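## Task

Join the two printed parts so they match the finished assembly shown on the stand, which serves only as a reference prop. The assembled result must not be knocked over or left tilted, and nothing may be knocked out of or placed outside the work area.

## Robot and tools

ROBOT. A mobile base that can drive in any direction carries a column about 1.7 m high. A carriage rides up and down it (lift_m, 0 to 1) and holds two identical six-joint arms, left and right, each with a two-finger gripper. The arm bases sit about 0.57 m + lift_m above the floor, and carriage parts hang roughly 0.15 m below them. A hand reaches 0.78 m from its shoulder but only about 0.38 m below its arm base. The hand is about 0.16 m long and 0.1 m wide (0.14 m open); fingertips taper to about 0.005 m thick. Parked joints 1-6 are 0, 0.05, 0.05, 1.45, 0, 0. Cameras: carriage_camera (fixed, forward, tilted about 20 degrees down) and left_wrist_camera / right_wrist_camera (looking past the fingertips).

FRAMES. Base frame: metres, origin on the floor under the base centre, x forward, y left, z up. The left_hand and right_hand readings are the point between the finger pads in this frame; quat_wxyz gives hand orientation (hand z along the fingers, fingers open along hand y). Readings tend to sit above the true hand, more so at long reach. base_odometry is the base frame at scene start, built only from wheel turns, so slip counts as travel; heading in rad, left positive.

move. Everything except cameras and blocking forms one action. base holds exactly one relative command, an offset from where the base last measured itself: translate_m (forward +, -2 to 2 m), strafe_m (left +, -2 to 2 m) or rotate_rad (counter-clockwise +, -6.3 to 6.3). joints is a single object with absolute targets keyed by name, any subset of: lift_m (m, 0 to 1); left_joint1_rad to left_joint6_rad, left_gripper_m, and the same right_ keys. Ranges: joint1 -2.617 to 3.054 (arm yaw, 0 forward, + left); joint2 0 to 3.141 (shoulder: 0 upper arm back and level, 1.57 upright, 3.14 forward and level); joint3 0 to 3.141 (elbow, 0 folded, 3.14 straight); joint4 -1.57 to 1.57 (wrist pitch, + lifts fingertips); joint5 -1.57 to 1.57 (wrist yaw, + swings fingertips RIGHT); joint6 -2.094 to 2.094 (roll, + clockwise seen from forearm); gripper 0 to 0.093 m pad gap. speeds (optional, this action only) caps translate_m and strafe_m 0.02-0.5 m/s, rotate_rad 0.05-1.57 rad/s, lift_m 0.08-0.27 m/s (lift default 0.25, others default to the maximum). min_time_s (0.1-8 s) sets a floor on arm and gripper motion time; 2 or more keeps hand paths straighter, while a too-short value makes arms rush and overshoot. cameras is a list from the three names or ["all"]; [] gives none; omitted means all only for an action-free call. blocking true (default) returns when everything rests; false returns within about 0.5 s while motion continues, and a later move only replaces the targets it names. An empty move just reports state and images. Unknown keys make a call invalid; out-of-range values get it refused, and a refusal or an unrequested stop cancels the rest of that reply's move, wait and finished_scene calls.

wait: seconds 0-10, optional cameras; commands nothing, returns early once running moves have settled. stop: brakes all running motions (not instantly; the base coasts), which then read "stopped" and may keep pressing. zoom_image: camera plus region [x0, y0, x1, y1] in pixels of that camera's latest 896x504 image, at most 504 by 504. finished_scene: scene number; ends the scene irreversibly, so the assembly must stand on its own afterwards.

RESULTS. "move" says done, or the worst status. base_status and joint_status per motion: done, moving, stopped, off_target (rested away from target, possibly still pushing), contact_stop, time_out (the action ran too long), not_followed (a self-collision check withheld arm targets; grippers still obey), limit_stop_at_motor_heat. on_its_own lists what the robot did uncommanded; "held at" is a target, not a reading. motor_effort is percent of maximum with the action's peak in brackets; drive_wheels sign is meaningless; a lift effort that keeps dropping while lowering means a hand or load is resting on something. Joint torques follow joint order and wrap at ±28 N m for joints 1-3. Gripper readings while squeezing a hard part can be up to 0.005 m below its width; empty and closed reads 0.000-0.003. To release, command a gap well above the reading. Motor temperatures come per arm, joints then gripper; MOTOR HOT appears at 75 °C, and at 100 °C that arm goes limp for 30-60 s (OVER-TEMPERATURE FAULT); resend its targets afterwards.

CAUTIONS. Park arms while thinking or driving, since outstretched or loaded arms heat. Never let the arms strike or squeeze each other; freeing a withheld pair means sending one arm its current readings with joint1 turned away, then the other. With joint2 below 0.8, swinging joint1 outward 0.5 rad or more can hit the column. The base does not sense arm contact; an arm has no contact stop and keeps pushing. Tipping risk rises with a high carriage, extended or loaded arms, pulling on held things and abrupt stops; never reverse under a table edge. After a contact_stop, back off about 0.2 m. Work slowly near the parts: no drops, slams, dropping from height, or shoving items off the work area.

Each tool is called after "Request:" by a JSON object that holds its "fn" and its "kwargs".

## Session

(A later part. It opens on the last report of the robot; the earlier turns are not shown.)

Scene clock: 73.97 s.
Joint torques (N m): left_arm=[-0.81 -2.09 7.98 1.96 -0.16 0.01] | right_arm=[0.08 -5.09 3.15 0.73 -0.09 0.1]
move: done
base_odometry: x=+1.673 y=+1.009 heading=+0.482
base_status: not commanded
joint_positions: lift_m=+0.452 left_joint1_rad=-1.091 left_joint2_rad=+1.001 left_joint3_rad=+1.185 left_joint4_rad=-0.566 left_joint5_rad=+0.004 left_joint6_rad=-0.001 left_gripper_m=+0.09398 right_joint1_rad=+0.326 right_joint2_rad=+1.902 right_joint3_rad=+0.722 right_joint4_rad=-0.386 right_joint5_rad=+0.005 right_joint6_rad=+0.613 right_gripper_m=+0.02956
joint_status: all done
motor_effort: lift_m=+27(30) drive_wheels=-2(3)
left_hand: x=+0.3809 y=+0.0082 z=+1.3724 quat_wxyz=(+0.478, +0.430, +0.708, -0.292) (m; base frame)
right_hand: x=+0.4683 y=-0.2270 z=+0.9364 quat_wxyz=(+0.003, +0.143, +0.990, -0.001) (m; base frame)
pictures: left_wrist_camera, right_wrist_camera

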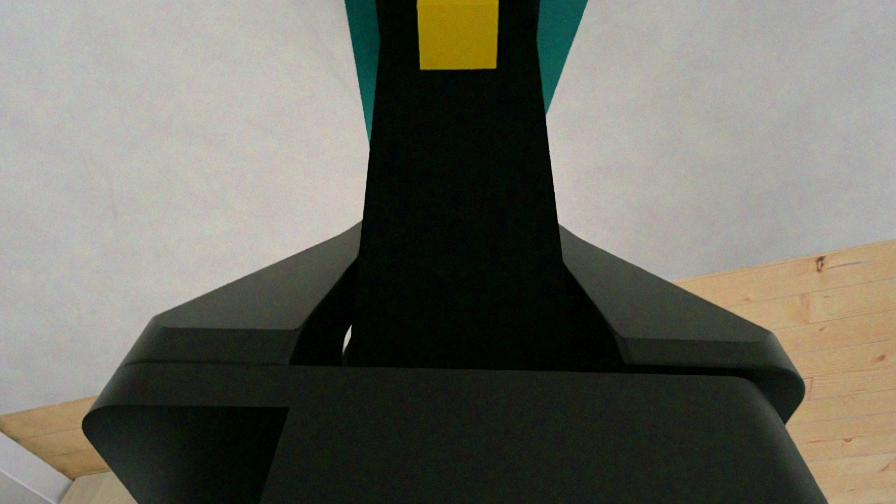

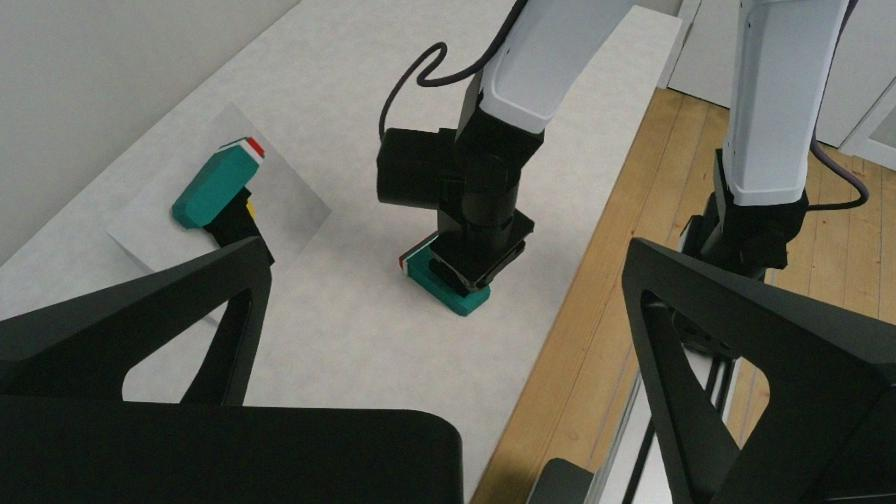

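Request:
{"fn": "move", "kwargs": {"joints": {"lift_m": 0.485}, "speeds": {"lift_m": 0.08}, "cameras": ["all"]}}

Request:
{"fn": "zoom_image", "kwargs": {"camera": "right_wrist_camera", "region": [395, 220, 505, 330]}}

Scene clock: 84.77 s.
Joint torques (N m): left_arm=[-0.79 -2.04 8.05 1.93 -0.15 0.01] | right_arm=[-0.05 -5.68 3.54 0.5 -0.11 0.13]
move: done
base_odometry: x=+1.673 y=+1.009 heading=+0.482
base_status: not commanded
joint_positions: lift_m=+0.485 left_joint1_rad=-1.091 left_joint2_rad=+1.001 left_joint3_rad=+1.185 left_joint4_rad=-0.562 left_joint5_rad=+0.004 left_joint6_rad=-0.001 left_gripper_m=+0.09398 right_joint1_rad=+0.326 right_joint2_rad=+1.909 right_joint3_rad=+0.720 right_joint4_rad=-0.361 right_joint5_rad=+0.005 right_joint6_rad=+0.613 right_gripper_m=+0.02956
joint_status: all done
motor_effort: lift_m=+36(43) drive_wheels=-3(3)
left_hand: x=+0.3811 y=+0.0079 z=+1.4056 quat_wxyz=(+0.479, +0.430, +0.707, -0.293) (m; base frame)
right_hand: x=+0.4724 y=-0.2255 z=+0.9670 quat_wxyz=(+0.011, +0.143, +0.990, +0.003) (m; base frame)
pictures: carriage_camera, left_wrist_camera, right_wrist_camera

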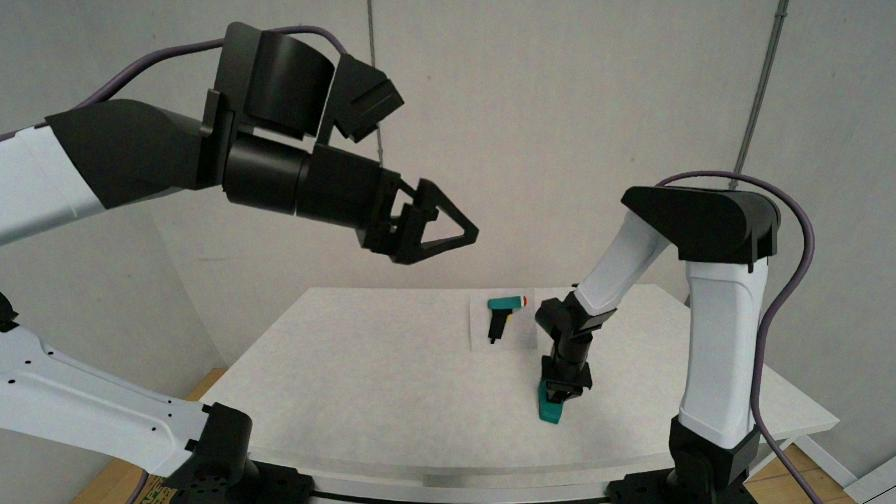

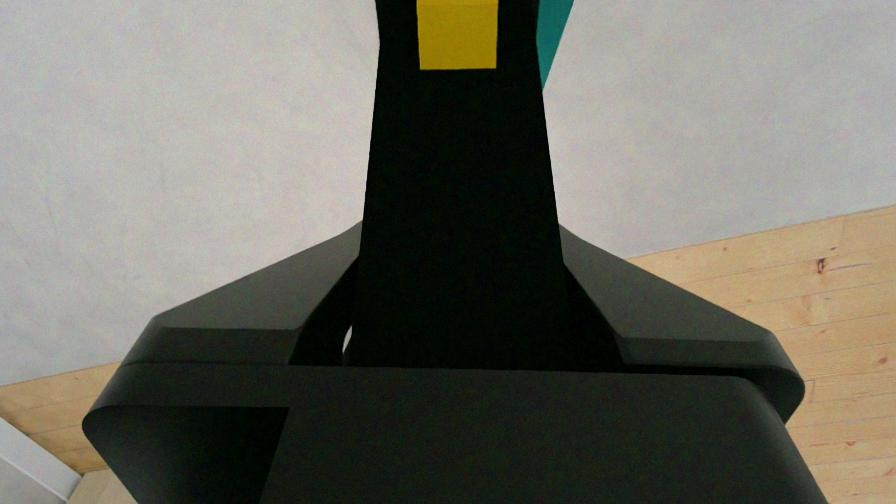

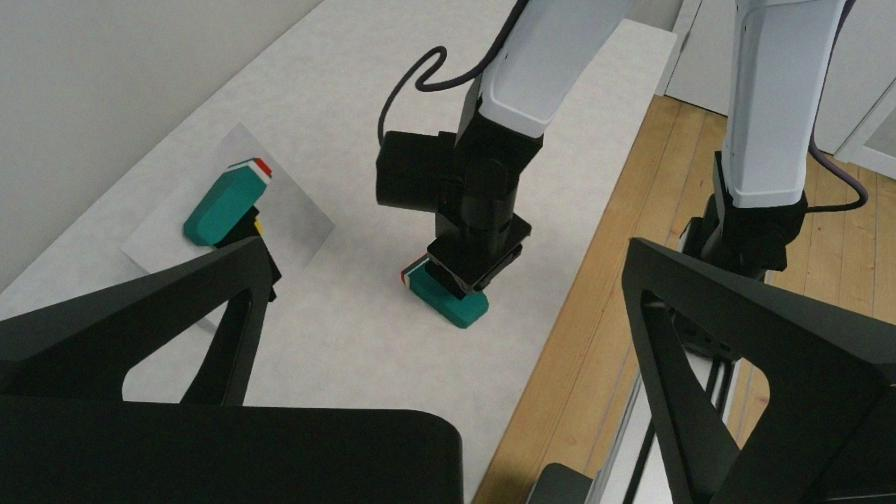

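Scaled by 4.582 from the camera's 896x504 image, which has a finer 1280x720 frame.

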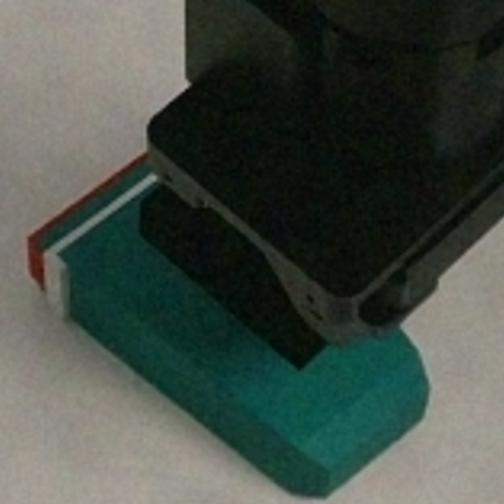

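Request:
{"fn": "move", "kwargs": {"joints": {"lift_m": 0.495, "right_joint1_rad": 0.31, "right_joint2_rad": 1.95, "right_joint3_rad": 0.722, "right_joint4_rad": -0.345, "right_joint6_rad": 0.66}, "min_time_s": 1, "cameras": ["all"]}}

Request:
{"fn": "zoom_image", "kwargs": {"camera": "right_wrist_camera", "region": [395, 220, 505, 330]}}

Scene clock: 86.50 s.
Joint torques (N m): left_arm=[-0.79 -1.96 7.97 1.91 -0.15 0.01] | right_arm=[-0.61 -5.64 3.11 0.4 -0.1 0.16]
move: done
base_odometry: x=+1.673 y=+1.009 heading=+0.482
base_status: not commanded
joint_positions: lift_m=+0.495 left_joint1_rad=-1.091 left_joint2_rad=+1.001 left_joint3_rad=+1.186 left_joint4_rad=-0.559 left_joint5_rad=+0.004 left_joint6_rad=-0.001 left_gripper_m=+0.09398 right_joint1_rad=+0.315 right_joint2_rad=+1.940 right_joint3_rad=+0.720 right_joint4_rad=-0.355 right_joint5_rad=+0.004 right_joint6_rad=+0.650 right_gripper_m=+0.02956
joint_status: all done
motor_effort: lift_m=+35(43) drive_wheels=-3(3)
left_hand: x=+0.3812 y=+0.0077 z=+1.4165 quat_wxyz=(+0.480, +0.430, +0.706, -0.294) (m; base frame)
right_hand: x=+0.4681 y=-0.2299 z=+0.9696 quat_wxyz=(-0.001, +0.167, +0.986, -0.003) (m; base frame)
pictures: carriage_camera, left_wrist_camera, right_wrist_camera

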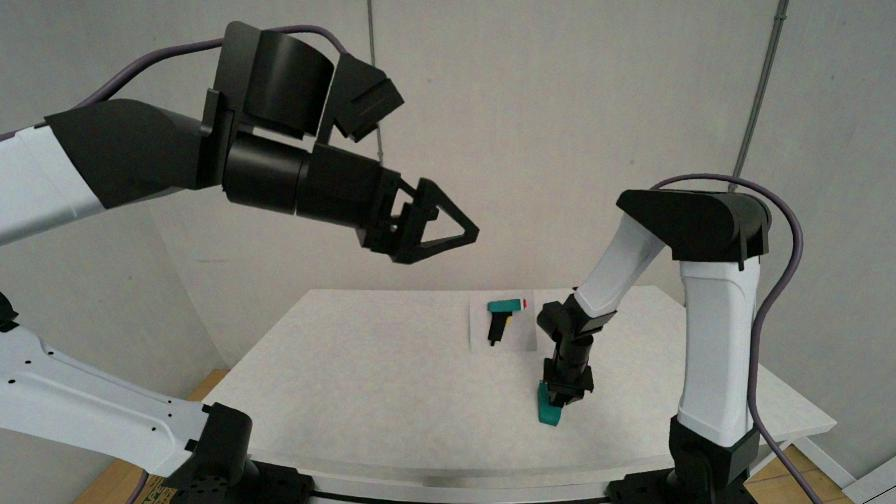

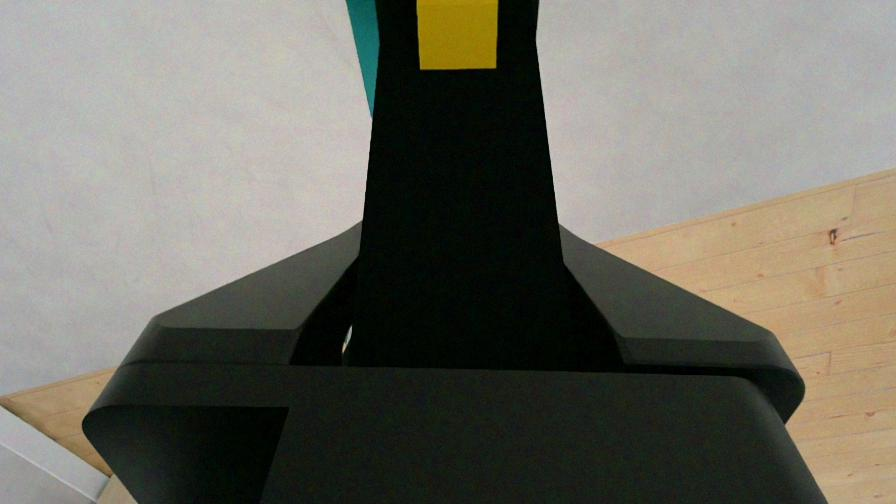

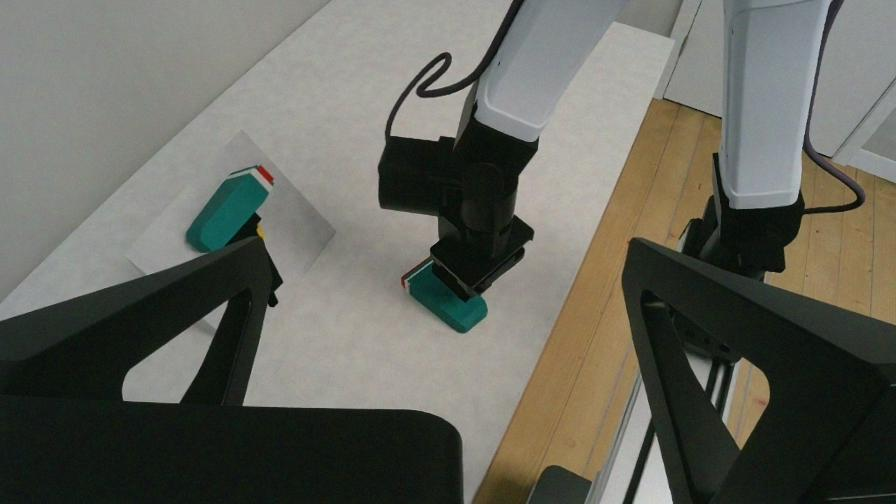

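Scaled by 4.582 from the camera's 896x504 image, which has a finer 1280x720 frame.

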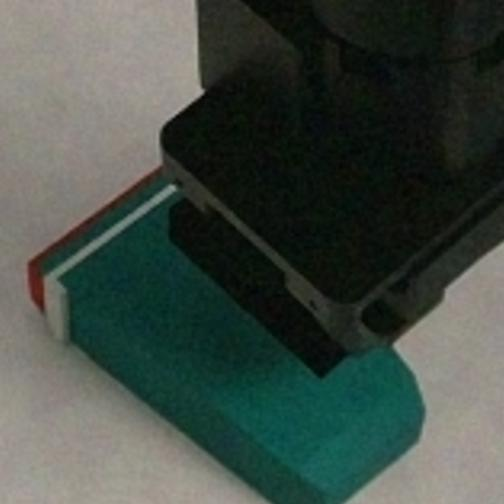

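Request:
{"fn": "move", "kwargs": {"joints": {"right_joint1_rad": 0.335, "right_joint2_rad": 1.95, "right_joint3_rad": 0.722, "right_joint4_rad": -0.345, "right_joint6_rad": 0.66}, "min_time_s": 1, "cameras": ["left_wrist_camera", "right_wrist_camera"]}}

Request:
{"fn": "zoom_image", "kwargs": {"camera": "right_wrist_camera", "region": [395, 220, 505, 330]}}

Scene clock: 88.47 s.
Joint torques (N m): left_arm=[-0.79 -1.99 7.95 1.91 -0.16 0.01] | right_arm=[0.16 -5.68 3.11 0.37 -0.07 0.19]
move: done
base_odometry: x=+1.673 y=+1.009 heading=+0.482
base_status: not commanded
joint_positions: lift_m=+0.495 left_joint1_rad=-1.091 left_joint2_rad=+1.001 left_joint3_rad=+1.186 left_joint4_rad=-0.559 left_joint5_rad=+0.004 left_joint6_rad=-0.001 left_gripper_m=+0.09398 right_joint1_rad=+0.330 right_joint2_rad=+1.940 right_joint3_rad=+0.720 right_joint4_rad=-0.355 right_joint5_rad=+0.004 right_joint6_rad=+0.651 right_gripper_m=+0.02956
joint_status: all done
motor_effort: lift_m=+35(38) drive_wheels=-2(2)
left_hand: x=+0.3812 y=+0.0077 z=+1.4165 quat_wxyz=(+0.480, +0.430, +0.706, -0.294) (m; base frame)
right_hand: x=+0.4669 y=-0.2262 z=+0.9696 quat_wxyz=(-0.001, +0.160, +0.987, -0.003) (m; base frame)
pictures: left_wrist_camera, right_wrist_camera

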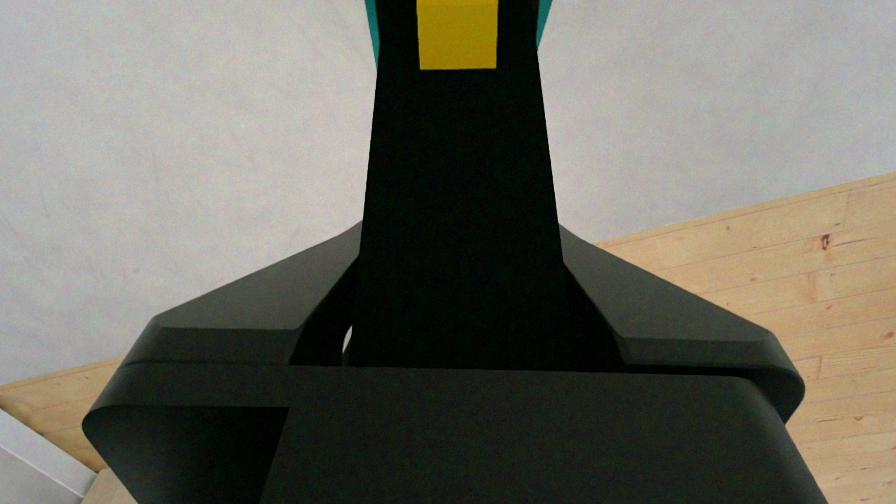

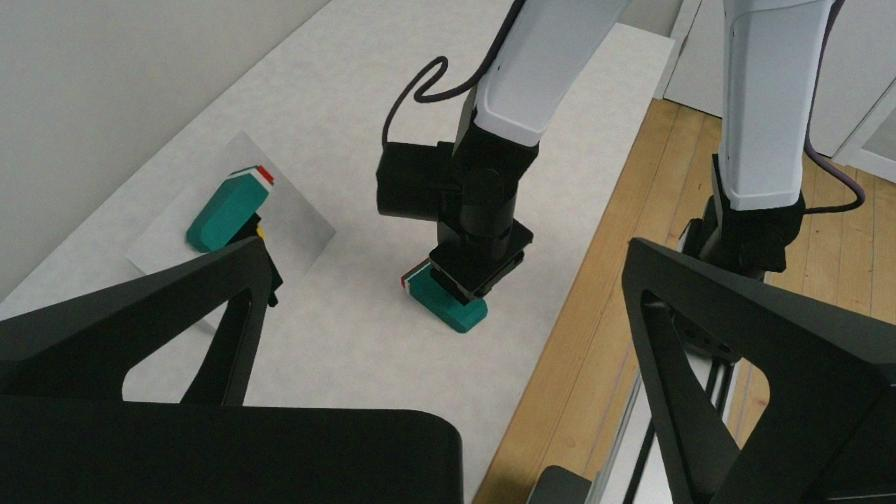

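Scaled by 4.582 from the camera's 896x504 image, which has a finer 1280x720 frame.

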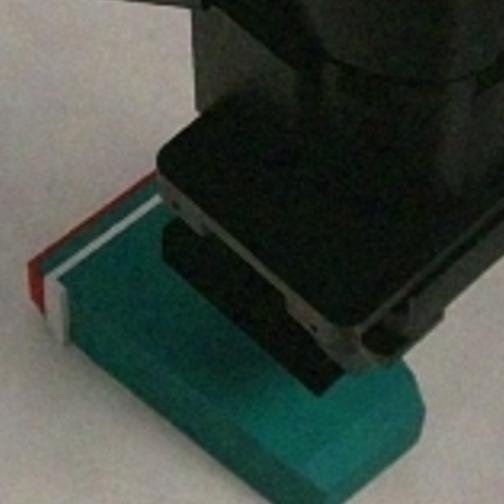

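Request:
{"fn": "move", "kwargs": {"joints": {"right_joint1_rad": 0.32, "right_joint2_rad": 1.96, "right_joint3_rad": 0.738, "right_joint4_rad": -0.35, "right_joint6_rad": 0.66}, "min_time_s": 1, "cameras": ["left_wrist_camera", "right_wrist_camera"]}}

Request:
{"fn": "zoom_image", "kwargs": {"camera": "right_wrist_camera", "region": [395, 230, 505, 340]}}

Scene clock: 90.83 s.
Joint torques (N m): left_arm=[-0.79 -2 7.94 1.91 -0.16 0.01] | right_arm=[-0.65 -5.48 4.51 0.35 -0.07 0.2]
move: done
base_odometry: x=+1.673 y=+1.009 heading=+0.482
base_status: not commanded
joint_positions: lift_m=+0.495 left_joint1_rad=-1.091 left_joint2_rad=+1.001 left_joint3_rad=+1.186 left_joint4_rad=-0.559 left_joint5_rad=+0.004 left_joint6_rad=-0.001 left_gripper_m=+0.09398 right_joint1_rad=+0.325 right_joint2_rad=+1.950 right_joint3_rad=+0.720 right_joint4_rad=-0.355 right_joint5_rad=+0.004 right_joint6_rad=+0.651 right_gripper_m=+0.02956
joint_status: all done
motor_effort: lift_m=+36(38) drive_wheels=-3(3)
left_hand: x=+0.3812 y=+0.0077 z=+1.4165 quat_wxyz=(+0.480, +0.430, +0.706, -0.294) (m; base frame)
right_hand: x=+0.4652 y=-0.2280 z=+0.9672 quat_wxyz=(-0.006, +0.162, +0.987, -0.005) (m; base frame)
pictures: left_wrist_camera, right_wrist_camera

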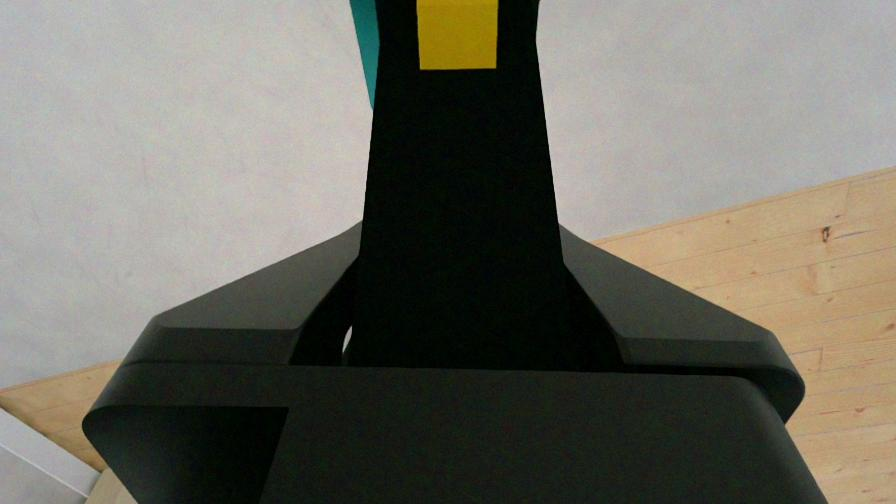

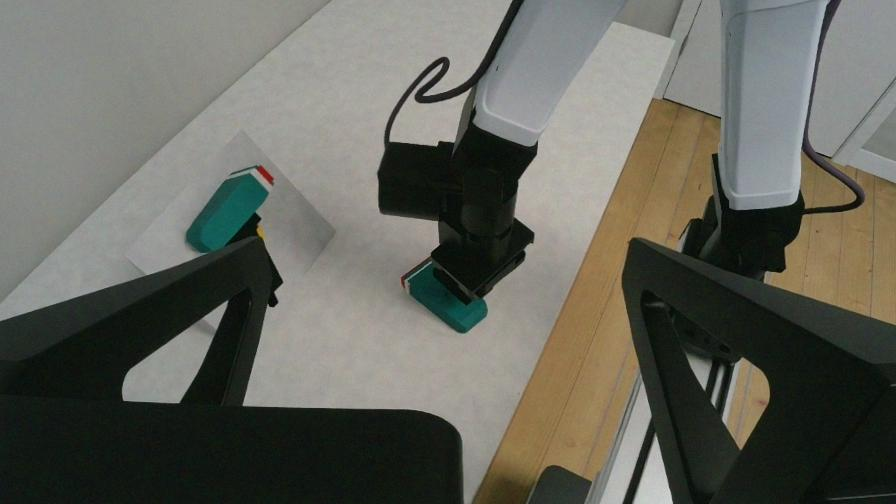

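Scaled by 4.582 from the camera's 896x504 image, which has a finer 1280x720 frame.

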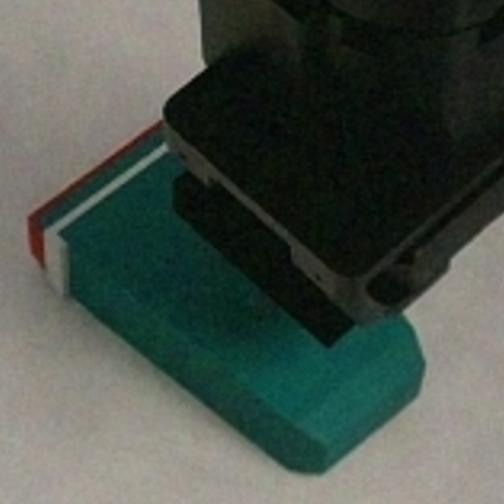

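Request:
{"fn": "move", "kwargs": {"joints": {"right_joint1_rad": 0.331, "right_joint2_rad": 1.96, "right_joint3_rad": 0.75, "right_joint4_rad": -0.36, "right_joint6_rad": 0.66}, "min_time_s": 1, "cameras": ["left_wrist_camera", "right_wrist_camera"]}}

Request:
{"fn": "zoom_image", "kwargs": {"camera": "right_wrist_camera", "region": [395, 230, 505, 340]}}

Scene clock: 92.70 s.
Joint torques (N m): left_arm=[-0.8 -2 7.95 1.91 -0.15 0.01] | right_arm=[0.58 -5.74 4.64 0.19 -0.11 0.23]
move: done
base_odometry: x=+1.673 y=+1.009 heading=+0.482
base_status: not commanded
joint_positions: lift_m=+0.495 left_joint1_rad=-1.091 left_joint2_rad=+1.001 left_joint3_rad=+1.186 left_joint4_rad=-0.559 left_joint5_rad=+0.004 left_joint6_rad=-0.001 left_gripper_m=+0.09398 right_joint1_rad=+0.325 right_joint2_rad=+1.950 right_joint3_rad=+0.732 right_joint4_rad=-0.355 right_joint5_rad=+0.004 right_joint6_rad=+0.651 right_gripper_m=+0.02956
joint_status: all done
motor_effort: lift_m=+35(37) drive_wheels=-2(3)
left_hand: x=+0.3812 y=+0.0077 z=+1.4165 quat_wxyz=(+0.480, +0.430, +0.706, -0.294) (m; base frame)
right_hand: x=+0.4703 y=-0.2263 z=+0.9688 quat_wxyz=(-0.001, +0.162, +0.987, -0.003) (m; base frame)
pictures: left_wrist_camera, right_wrist_camera

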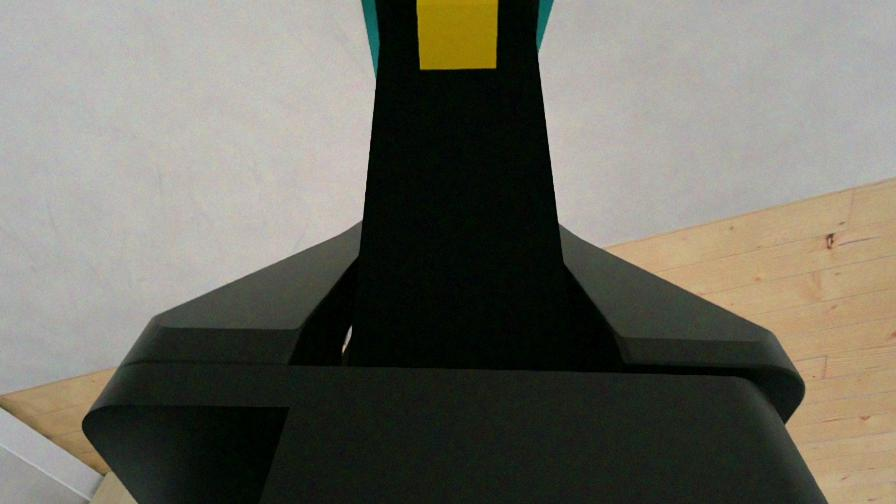

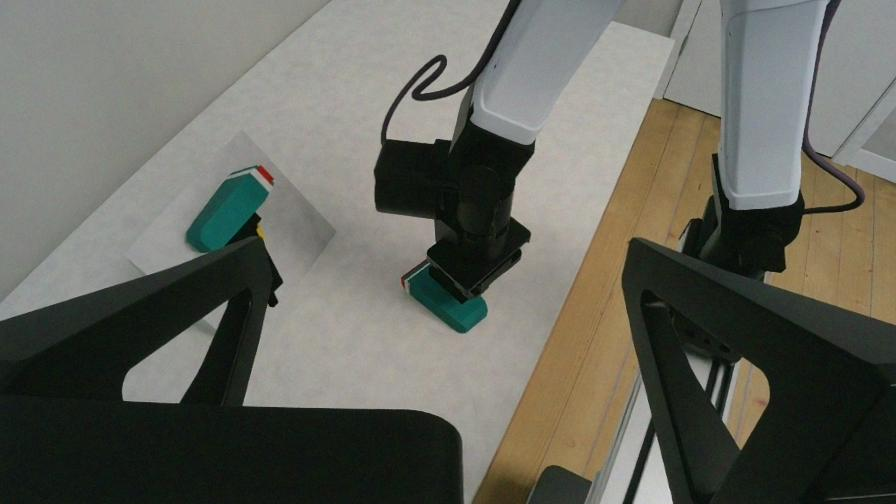

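Scaled by 4.582 from the camera's 896x504 image, which has a finer 1280x720 frame.

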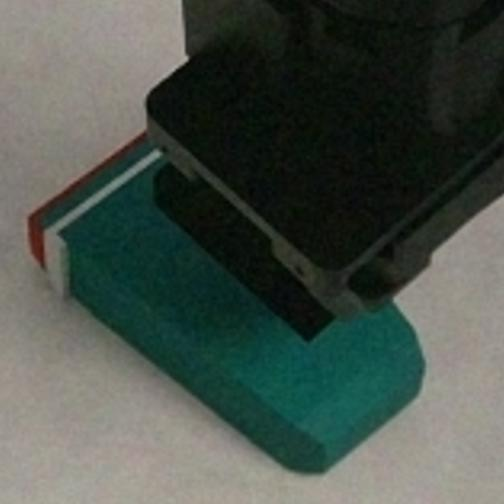

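Request:
{"fn": "move", "kwargs": {"joints": {"lift_m": 0.475}, "speeds": {"lift_m": 0.08}, "cameras": ["left_wrist_camera", "right_wrist_camera"]}}

Request:
{"fn": "move", "kwargs": {"joints": {"lift_m": 0.466}, "speeds": {"lift_m": 0.08}}}

Request:
{"fn": "move", "kwargs": {"joints": {"lift_m": 0.459}, "speeds": {"lift_m": 0.08}, "cameras": ["left_wrist_camera", "right_wrist_camera"]}}

Request:
{"fn": "zoom_image", "kwargs": {"camera": "right_wrist_camera", "region": [395, 220, 505, 330]}}

Scene clock: 93.77 s.
Joint torques (N m): left_arm=[-0.75 -1.99 7.97 1.95 -0.17 0.01] | right_arm=[0.01 -6.01 4.44 0.27 -0.06 0.17]
move: done
base_odometry: x=+1.673 y=+1.009 heading=+0.482
base_status: not commanded
joint_positions: lift_m=+0.475 left_joint1_rad=-1.091 left_joint2_rad=+1.001 left_joint3_rad=+1.186 left_joint4_rad=-0.564 left_joint5_rad=+0.004 left_joint6_rad=-0.001 left_gripper_m=+0.09398 right_joint1_rad=+0.325 right_joint2_rad=+1.954 right_joint3_rad=+0.735 right_joint4_rad=-0.357 right_joint5_rad=+0.004 right_joint6_rad=+0.651 right_gripper_m=+0.02956
joint_status: all done
motor_effort: lift_m=+32(34) drive_wheels=-2(2)
left_hand: x=+0.3810 y=+0.0081 z=+1.3956 quat_wxyz=(+0.479, +0.430, +0.707, -0.293) (m; base frame)
right_hand: x=+0.4706 y=-0.2262 z=+0.9486 quat_wxyz=(-0.001, +0.162, +0.987, -0.003) (m; base frame)
pictures: left_wrist_camera, right_wrist_camera

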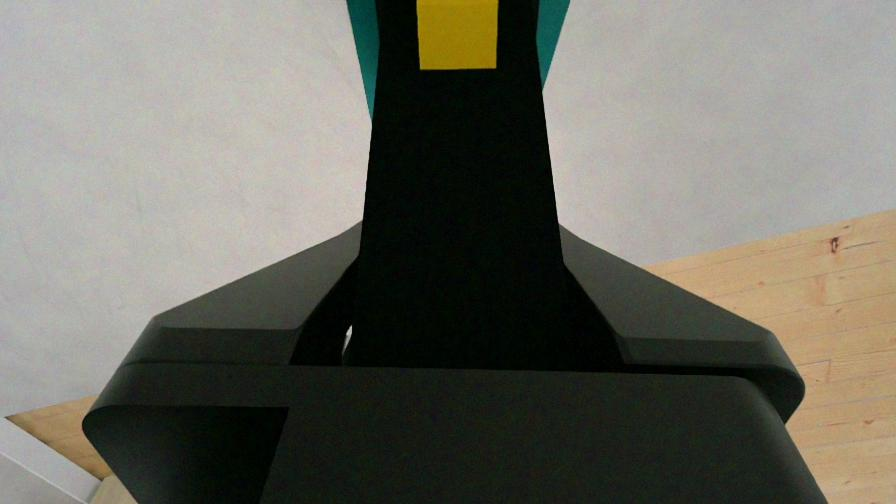

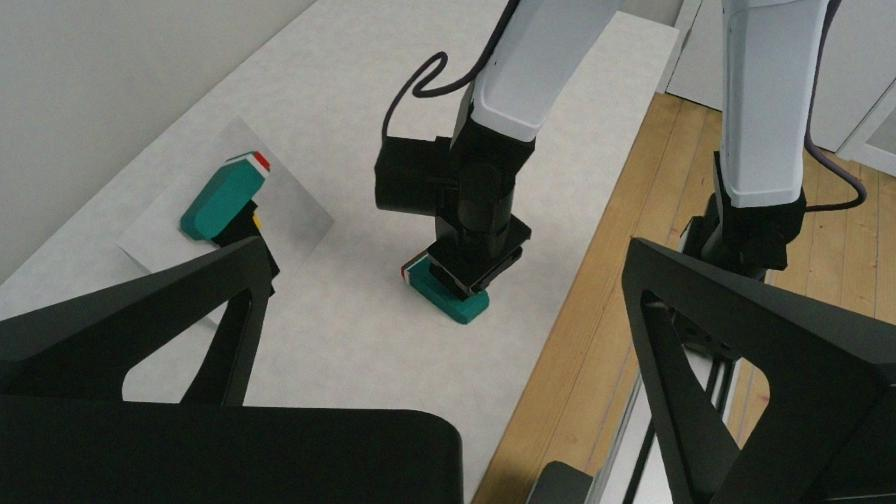

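Scene clock: 94.27 s.
Joint torques (N m): left_arm=[-0.79 -1.96 7.97 1.97 -0.16 0.01] | right_arm=[0.02 -6.65 4.3 0.25 -0.06 0.18]
move: done
base_odometry: x=+1.673 y=+1.009 heading=+0.482
base_status: not commanded
joint_positions: lift_m=+0.466 left_joint1_rad=-1.091 left_joint2_rad=+1.001 left_joint3_rad=+1.186 left_joint4_rad=-0.566 left_joint5_rad=+0.004 left_joint6_rad=-0.001 left_gripper_m=+0.09398 right_joint1_rad=+0.326 right_joint2_rad=+1.957 right_joint3_rad=+0.736 right_joint4_rad=-0.359 right_joint5_rad=+0.003 right_joint6_rad=+0.651 right_gripper_m=+0.02956
joint_status: all done
motor_effort: lift_m=+31(33) drive_wheels=-2(3)
left_hand: x=+0.3809 y=+0.0082 z=+1.3862 quat_wxyz=(+0.478, +0.430, +0.708, -0.292) (m; base frame)
right_hand: x=+0.4700 y=-0.2261 z=+0.9391 quat_wxyz=(-0.003, +0.162, +0.987, -0.003) (m; base frame)
pictures: none

Scene clock: 94.73 s.
Joint torques (N m): left_arm=[-0.79 -1.99 7.91 1.97 -0.15 0.01] | right_arm=[0.12 -5.27 3.26 0.59 -0.07 0.17]
move: done
base_odometry: x=+1.673 y=+1.009 heading=+0.482
base_status: not commanded
joint_positions: lift_m=+0.459 left_joint1_rad=-1.091 left_joint2_rad=+1.001 left_joint3_rad=+1.186 left_joint4_rad=-0.566 left_joint5_rad=+0.004 left_joint6_rad=-0.001 left_gripper_m=+0.09398 right_joint1_rad=+0.327 right_joint2_rad=+1.946 right_joint3_rad=+0.748 right_joint4_rad=-0.388 right_joint5_rad=+0.003 right_joint6_rad=+0.656 right_gripper_m=+0.02955
joint_status: all done
motor_effort: lift_m=+28(29) drive_wheels=-2(2)
left_hand: x=+0.3809 y=+0.0082 z=+1.3795 quat_wxyz=(+0.478, +0.430, +0.708, -0.292) (m; base frame)
right_hand: x=+0.4703 y=-0.2257 z=+0.9368 quat_wxyz=(-0.006, +0.164, +0.986, -0.005) (m; base frame)
pictures: left_wrist_camera, right_wrist_camera

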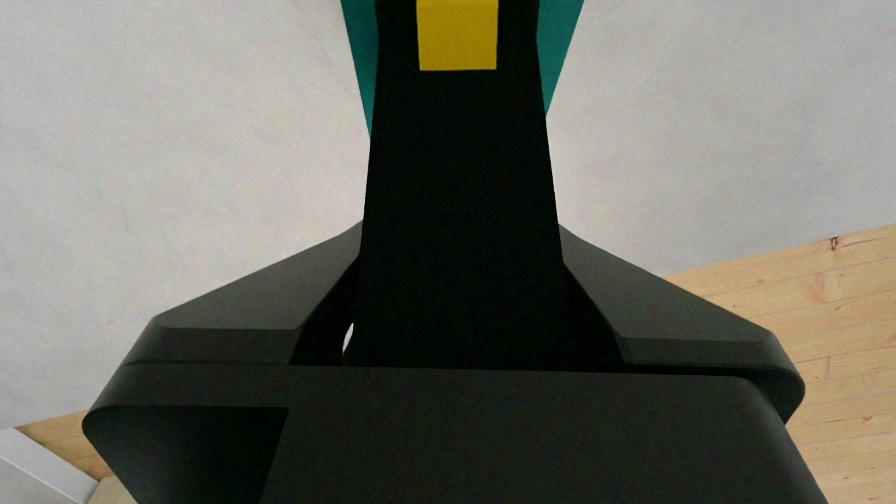

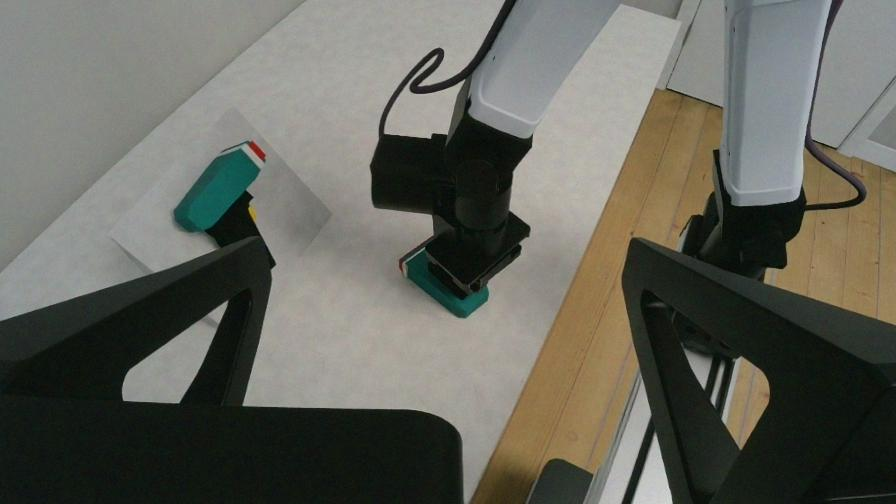

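Scaled by 4.582 from the camera's 896x504 image, which has a finer 1280x720 frame.

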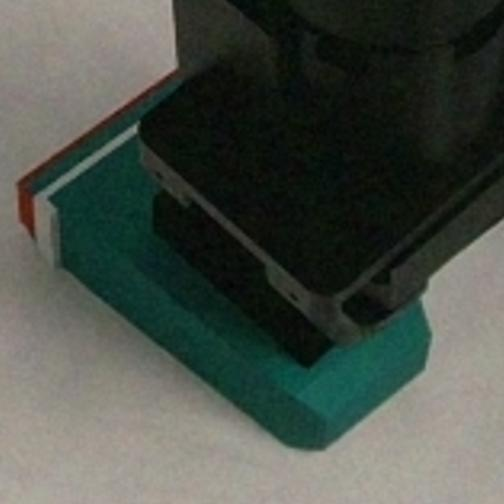

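Request:
{"fn": "move", "kwargs": {"joints": {"lift_m": 0.463}, "speeds": {"lift_m": 0.08}}}

Request:
{"fn": "move", "kwargs": {"joints": {"right_joint6_rad": 0.72}, "min_time_s": 1, "cameras": ["left_wrist_camera", "right_wrist_camera"]}}

Request:
{"fn": "zoom_image", "kwargs": {"camera": "right_wrist_camera", "region": [395, 220, 505, 330]}}

Scene clock: 95.70 s.
Joint torques (N m): left_arm=[-0.79 -2 7.97 1.94 -0.16 0.01] | right_arm=[0.1 -5.72 3.36 0.52 -0.1 0.19]
move: done
base_odometry: x=+1.673 y=+1.009 heading=+0.482
base_status: not commanded
joint_positions: lift_m=+0.463 left_joint1_rad=-1.091 left_joint2_rad=+1.001 left_joint3_rad=+1.186 left_joint4_rad=-0.563 left_joint5_rad=+0.004 left_joint6_rad=-0.001 left_gripper_m=+0.09398 right_joint1_rad=+0.327 right_joint2_rad=+1.950 right_joint3_rad=+0.748 right_joint4_rad=-0.382 right_joint5_rad=+0.003 right_joint6_rad=+0.656 right_gripper_m=+0.02955
joint_status: all done
motor_effort: lift_m=+38(44) drive_wheels=-2(3)
left_hand: x=+0.3811 y=+0.0080 z=+1.3837 quat_wxyz=(+0.479, +0.430, +0.707, -0.293) (m; base frame)
right_hand: x=+0.4711 y=-0.2254 z=+0.9392 quat_wxyz=(-0.005, +0.164, +0.987, -0.004) (m; base frame)
pictures: none

Scene clock: 97.00 s.
Joint torques (N m): left_arm=[-0.77 -2.03 7.95 1.93 -0.16 0.01] | right_arm=[0.03 -5.57 3.44 0.48 -0.02 0.24]
move: done
base_odometry: x=+1.673 y=+1.009 heading=+0.482
base_status: not commanded
joint_positions: lift_m=+0.463 left_joint1_rad=-1.091 left_joint2_rad=+1.001 left_joint3_rad=+1.186 left_joint4_rad=-0.563 left_joint5_rad=+0.004 left_joint6_rad=-0.001 left_gripper_m=+0.09398 right_joint1_rad=+0.327 right_joint2_rad=+1.950 right_joint3_rad=+0.748 right_joint4_rad=-0.380 right_joint5_rad=+0.003 right_joint6_rad=+0.709 right_gripper_m=+0.02955
joint_status: all done
motor_effort: lift_m=+36(38) drive_wheels=-2(2)
left_hand: x=+0.3811 y=+0.0080 z=+1.3837 quat_wxyz=(+0.479, +0.430, +0.707, -0.293) (m; base frame)
right_hand: x=+0.4715 y=-0.2252 z=+0.9392 quat_wxyz=(-0.004, +0.190, +0.982, -0.004) (m; base frame)
pictures: left_wrist_camera, right_wrist_camera

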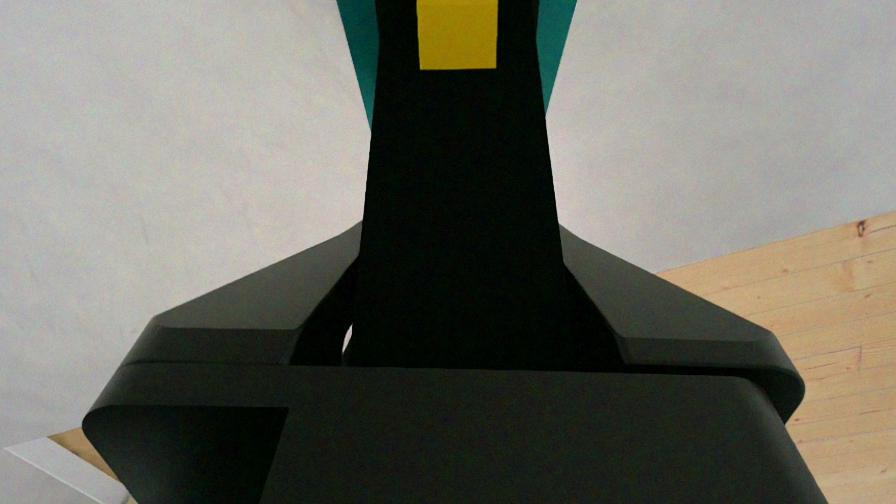

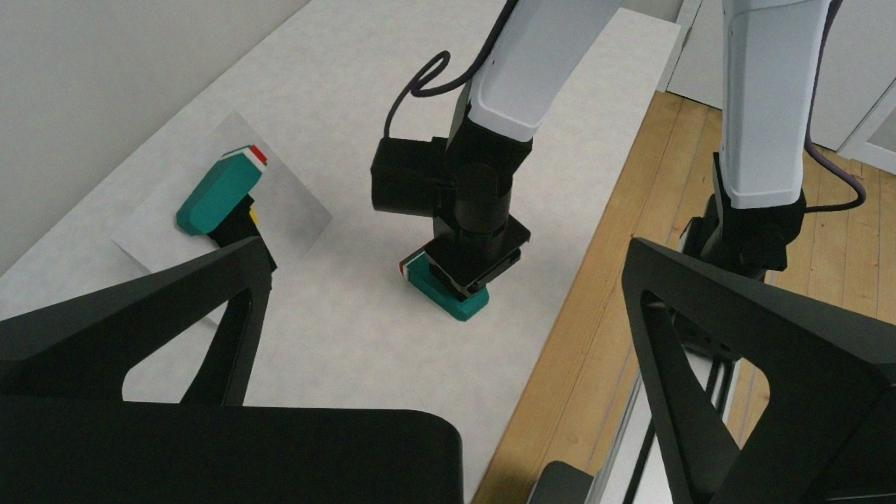

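Scaled by 4.582 from the camera's 896x504 image, which has a finer 1280x720 frame.

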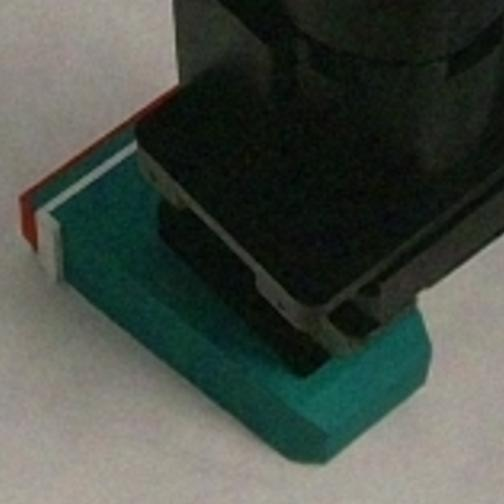

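Request:
{"fn": "move", "kwargs": {"joints": {"lift_m": 0.452}, "speeds": {"lift_m": 0.08}, "cameras": ["left_wrist_camera", "right_wrist_camera"]}}

Request:
{"fn": "zoom_image", "kwargs": {"camera": "right_wrist_camera", "region": [395, 220, 505, 330]}}

Scene clock: 97.67 s.
Joint torques (N m): left_arm=[-0.77 -2 7.99 1.95 -0.16 0.01] | right_arm=[-0.17 -3.08 2.43 0.87 -0.05 0.18]
move: done
base_odometry: x=+1.673 y=+1.009 heading=+0.482
base_status: not commanded
joint_positions: lift_m=+0.452 left_joint1_rad=-1.091 left_joint2_rad=+1.001 left_joint3_rad=+1.186 left_joint4_rad=-0.565 left_joint5_rad=+0.004 left_joint6_rad=-0.001 left_gripper_m=+0.09398 right_joint1_rad=+0.329 right_joint2_rad=+1.925 right_joint3_rad=+0.757 right_joint4_rad=-0.417 right_joint5_rad=+0.002 right_joint6_rad=+0.713 right_gripper_m=+0.02955
joint_status: all done
motor_effort: lift_m=+27(30) drive_wheels=-2(2)
left_hand: x=+0.3810 y=+0.0082 z=+1.3729 quat_wxyz=(+0.478, +0.430, +0.707, -0.293) (m; base frame)
right_hand: x=+0.4712 y=-0.2244 z=+0.9363 quat_wxyz=(-0.006, +0.191, +0.982, -0.004) (m; base frame)
pictures: left_wrist_camera, right_wrist_camera

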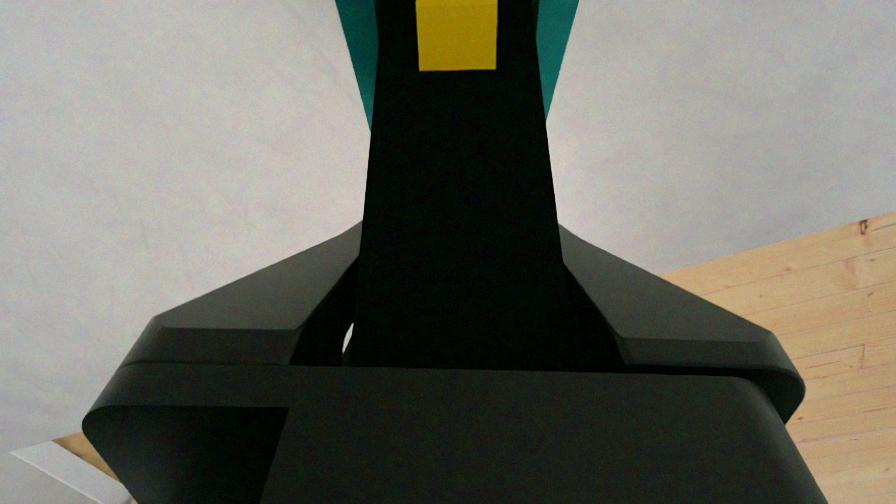

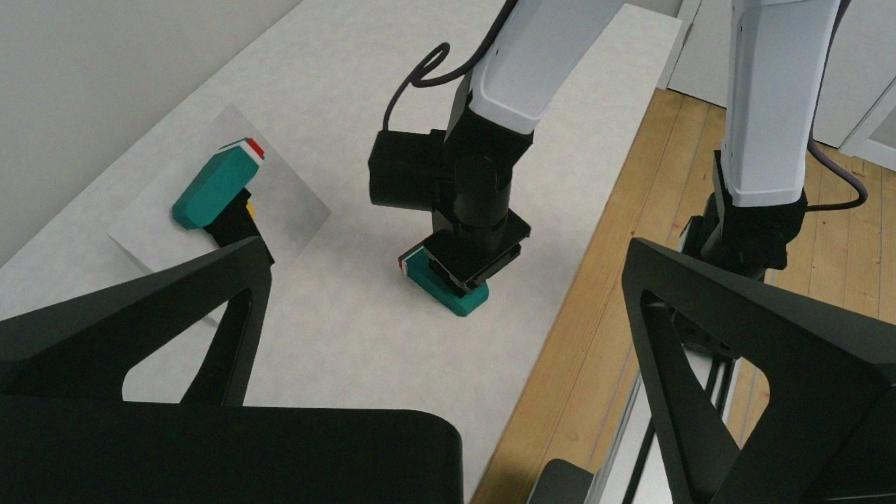

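Scaled by 4.582 from the camera's 896x504 image, which has a finer 1280x720 frame.

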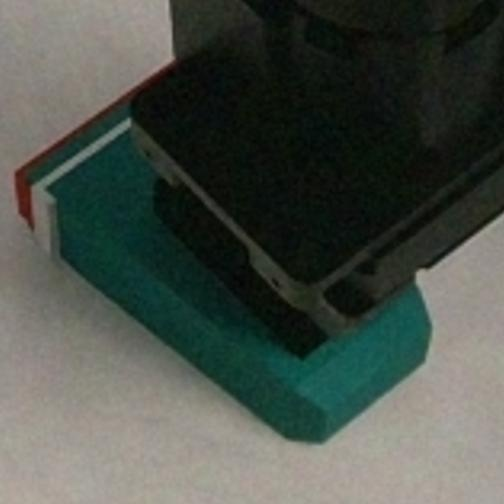

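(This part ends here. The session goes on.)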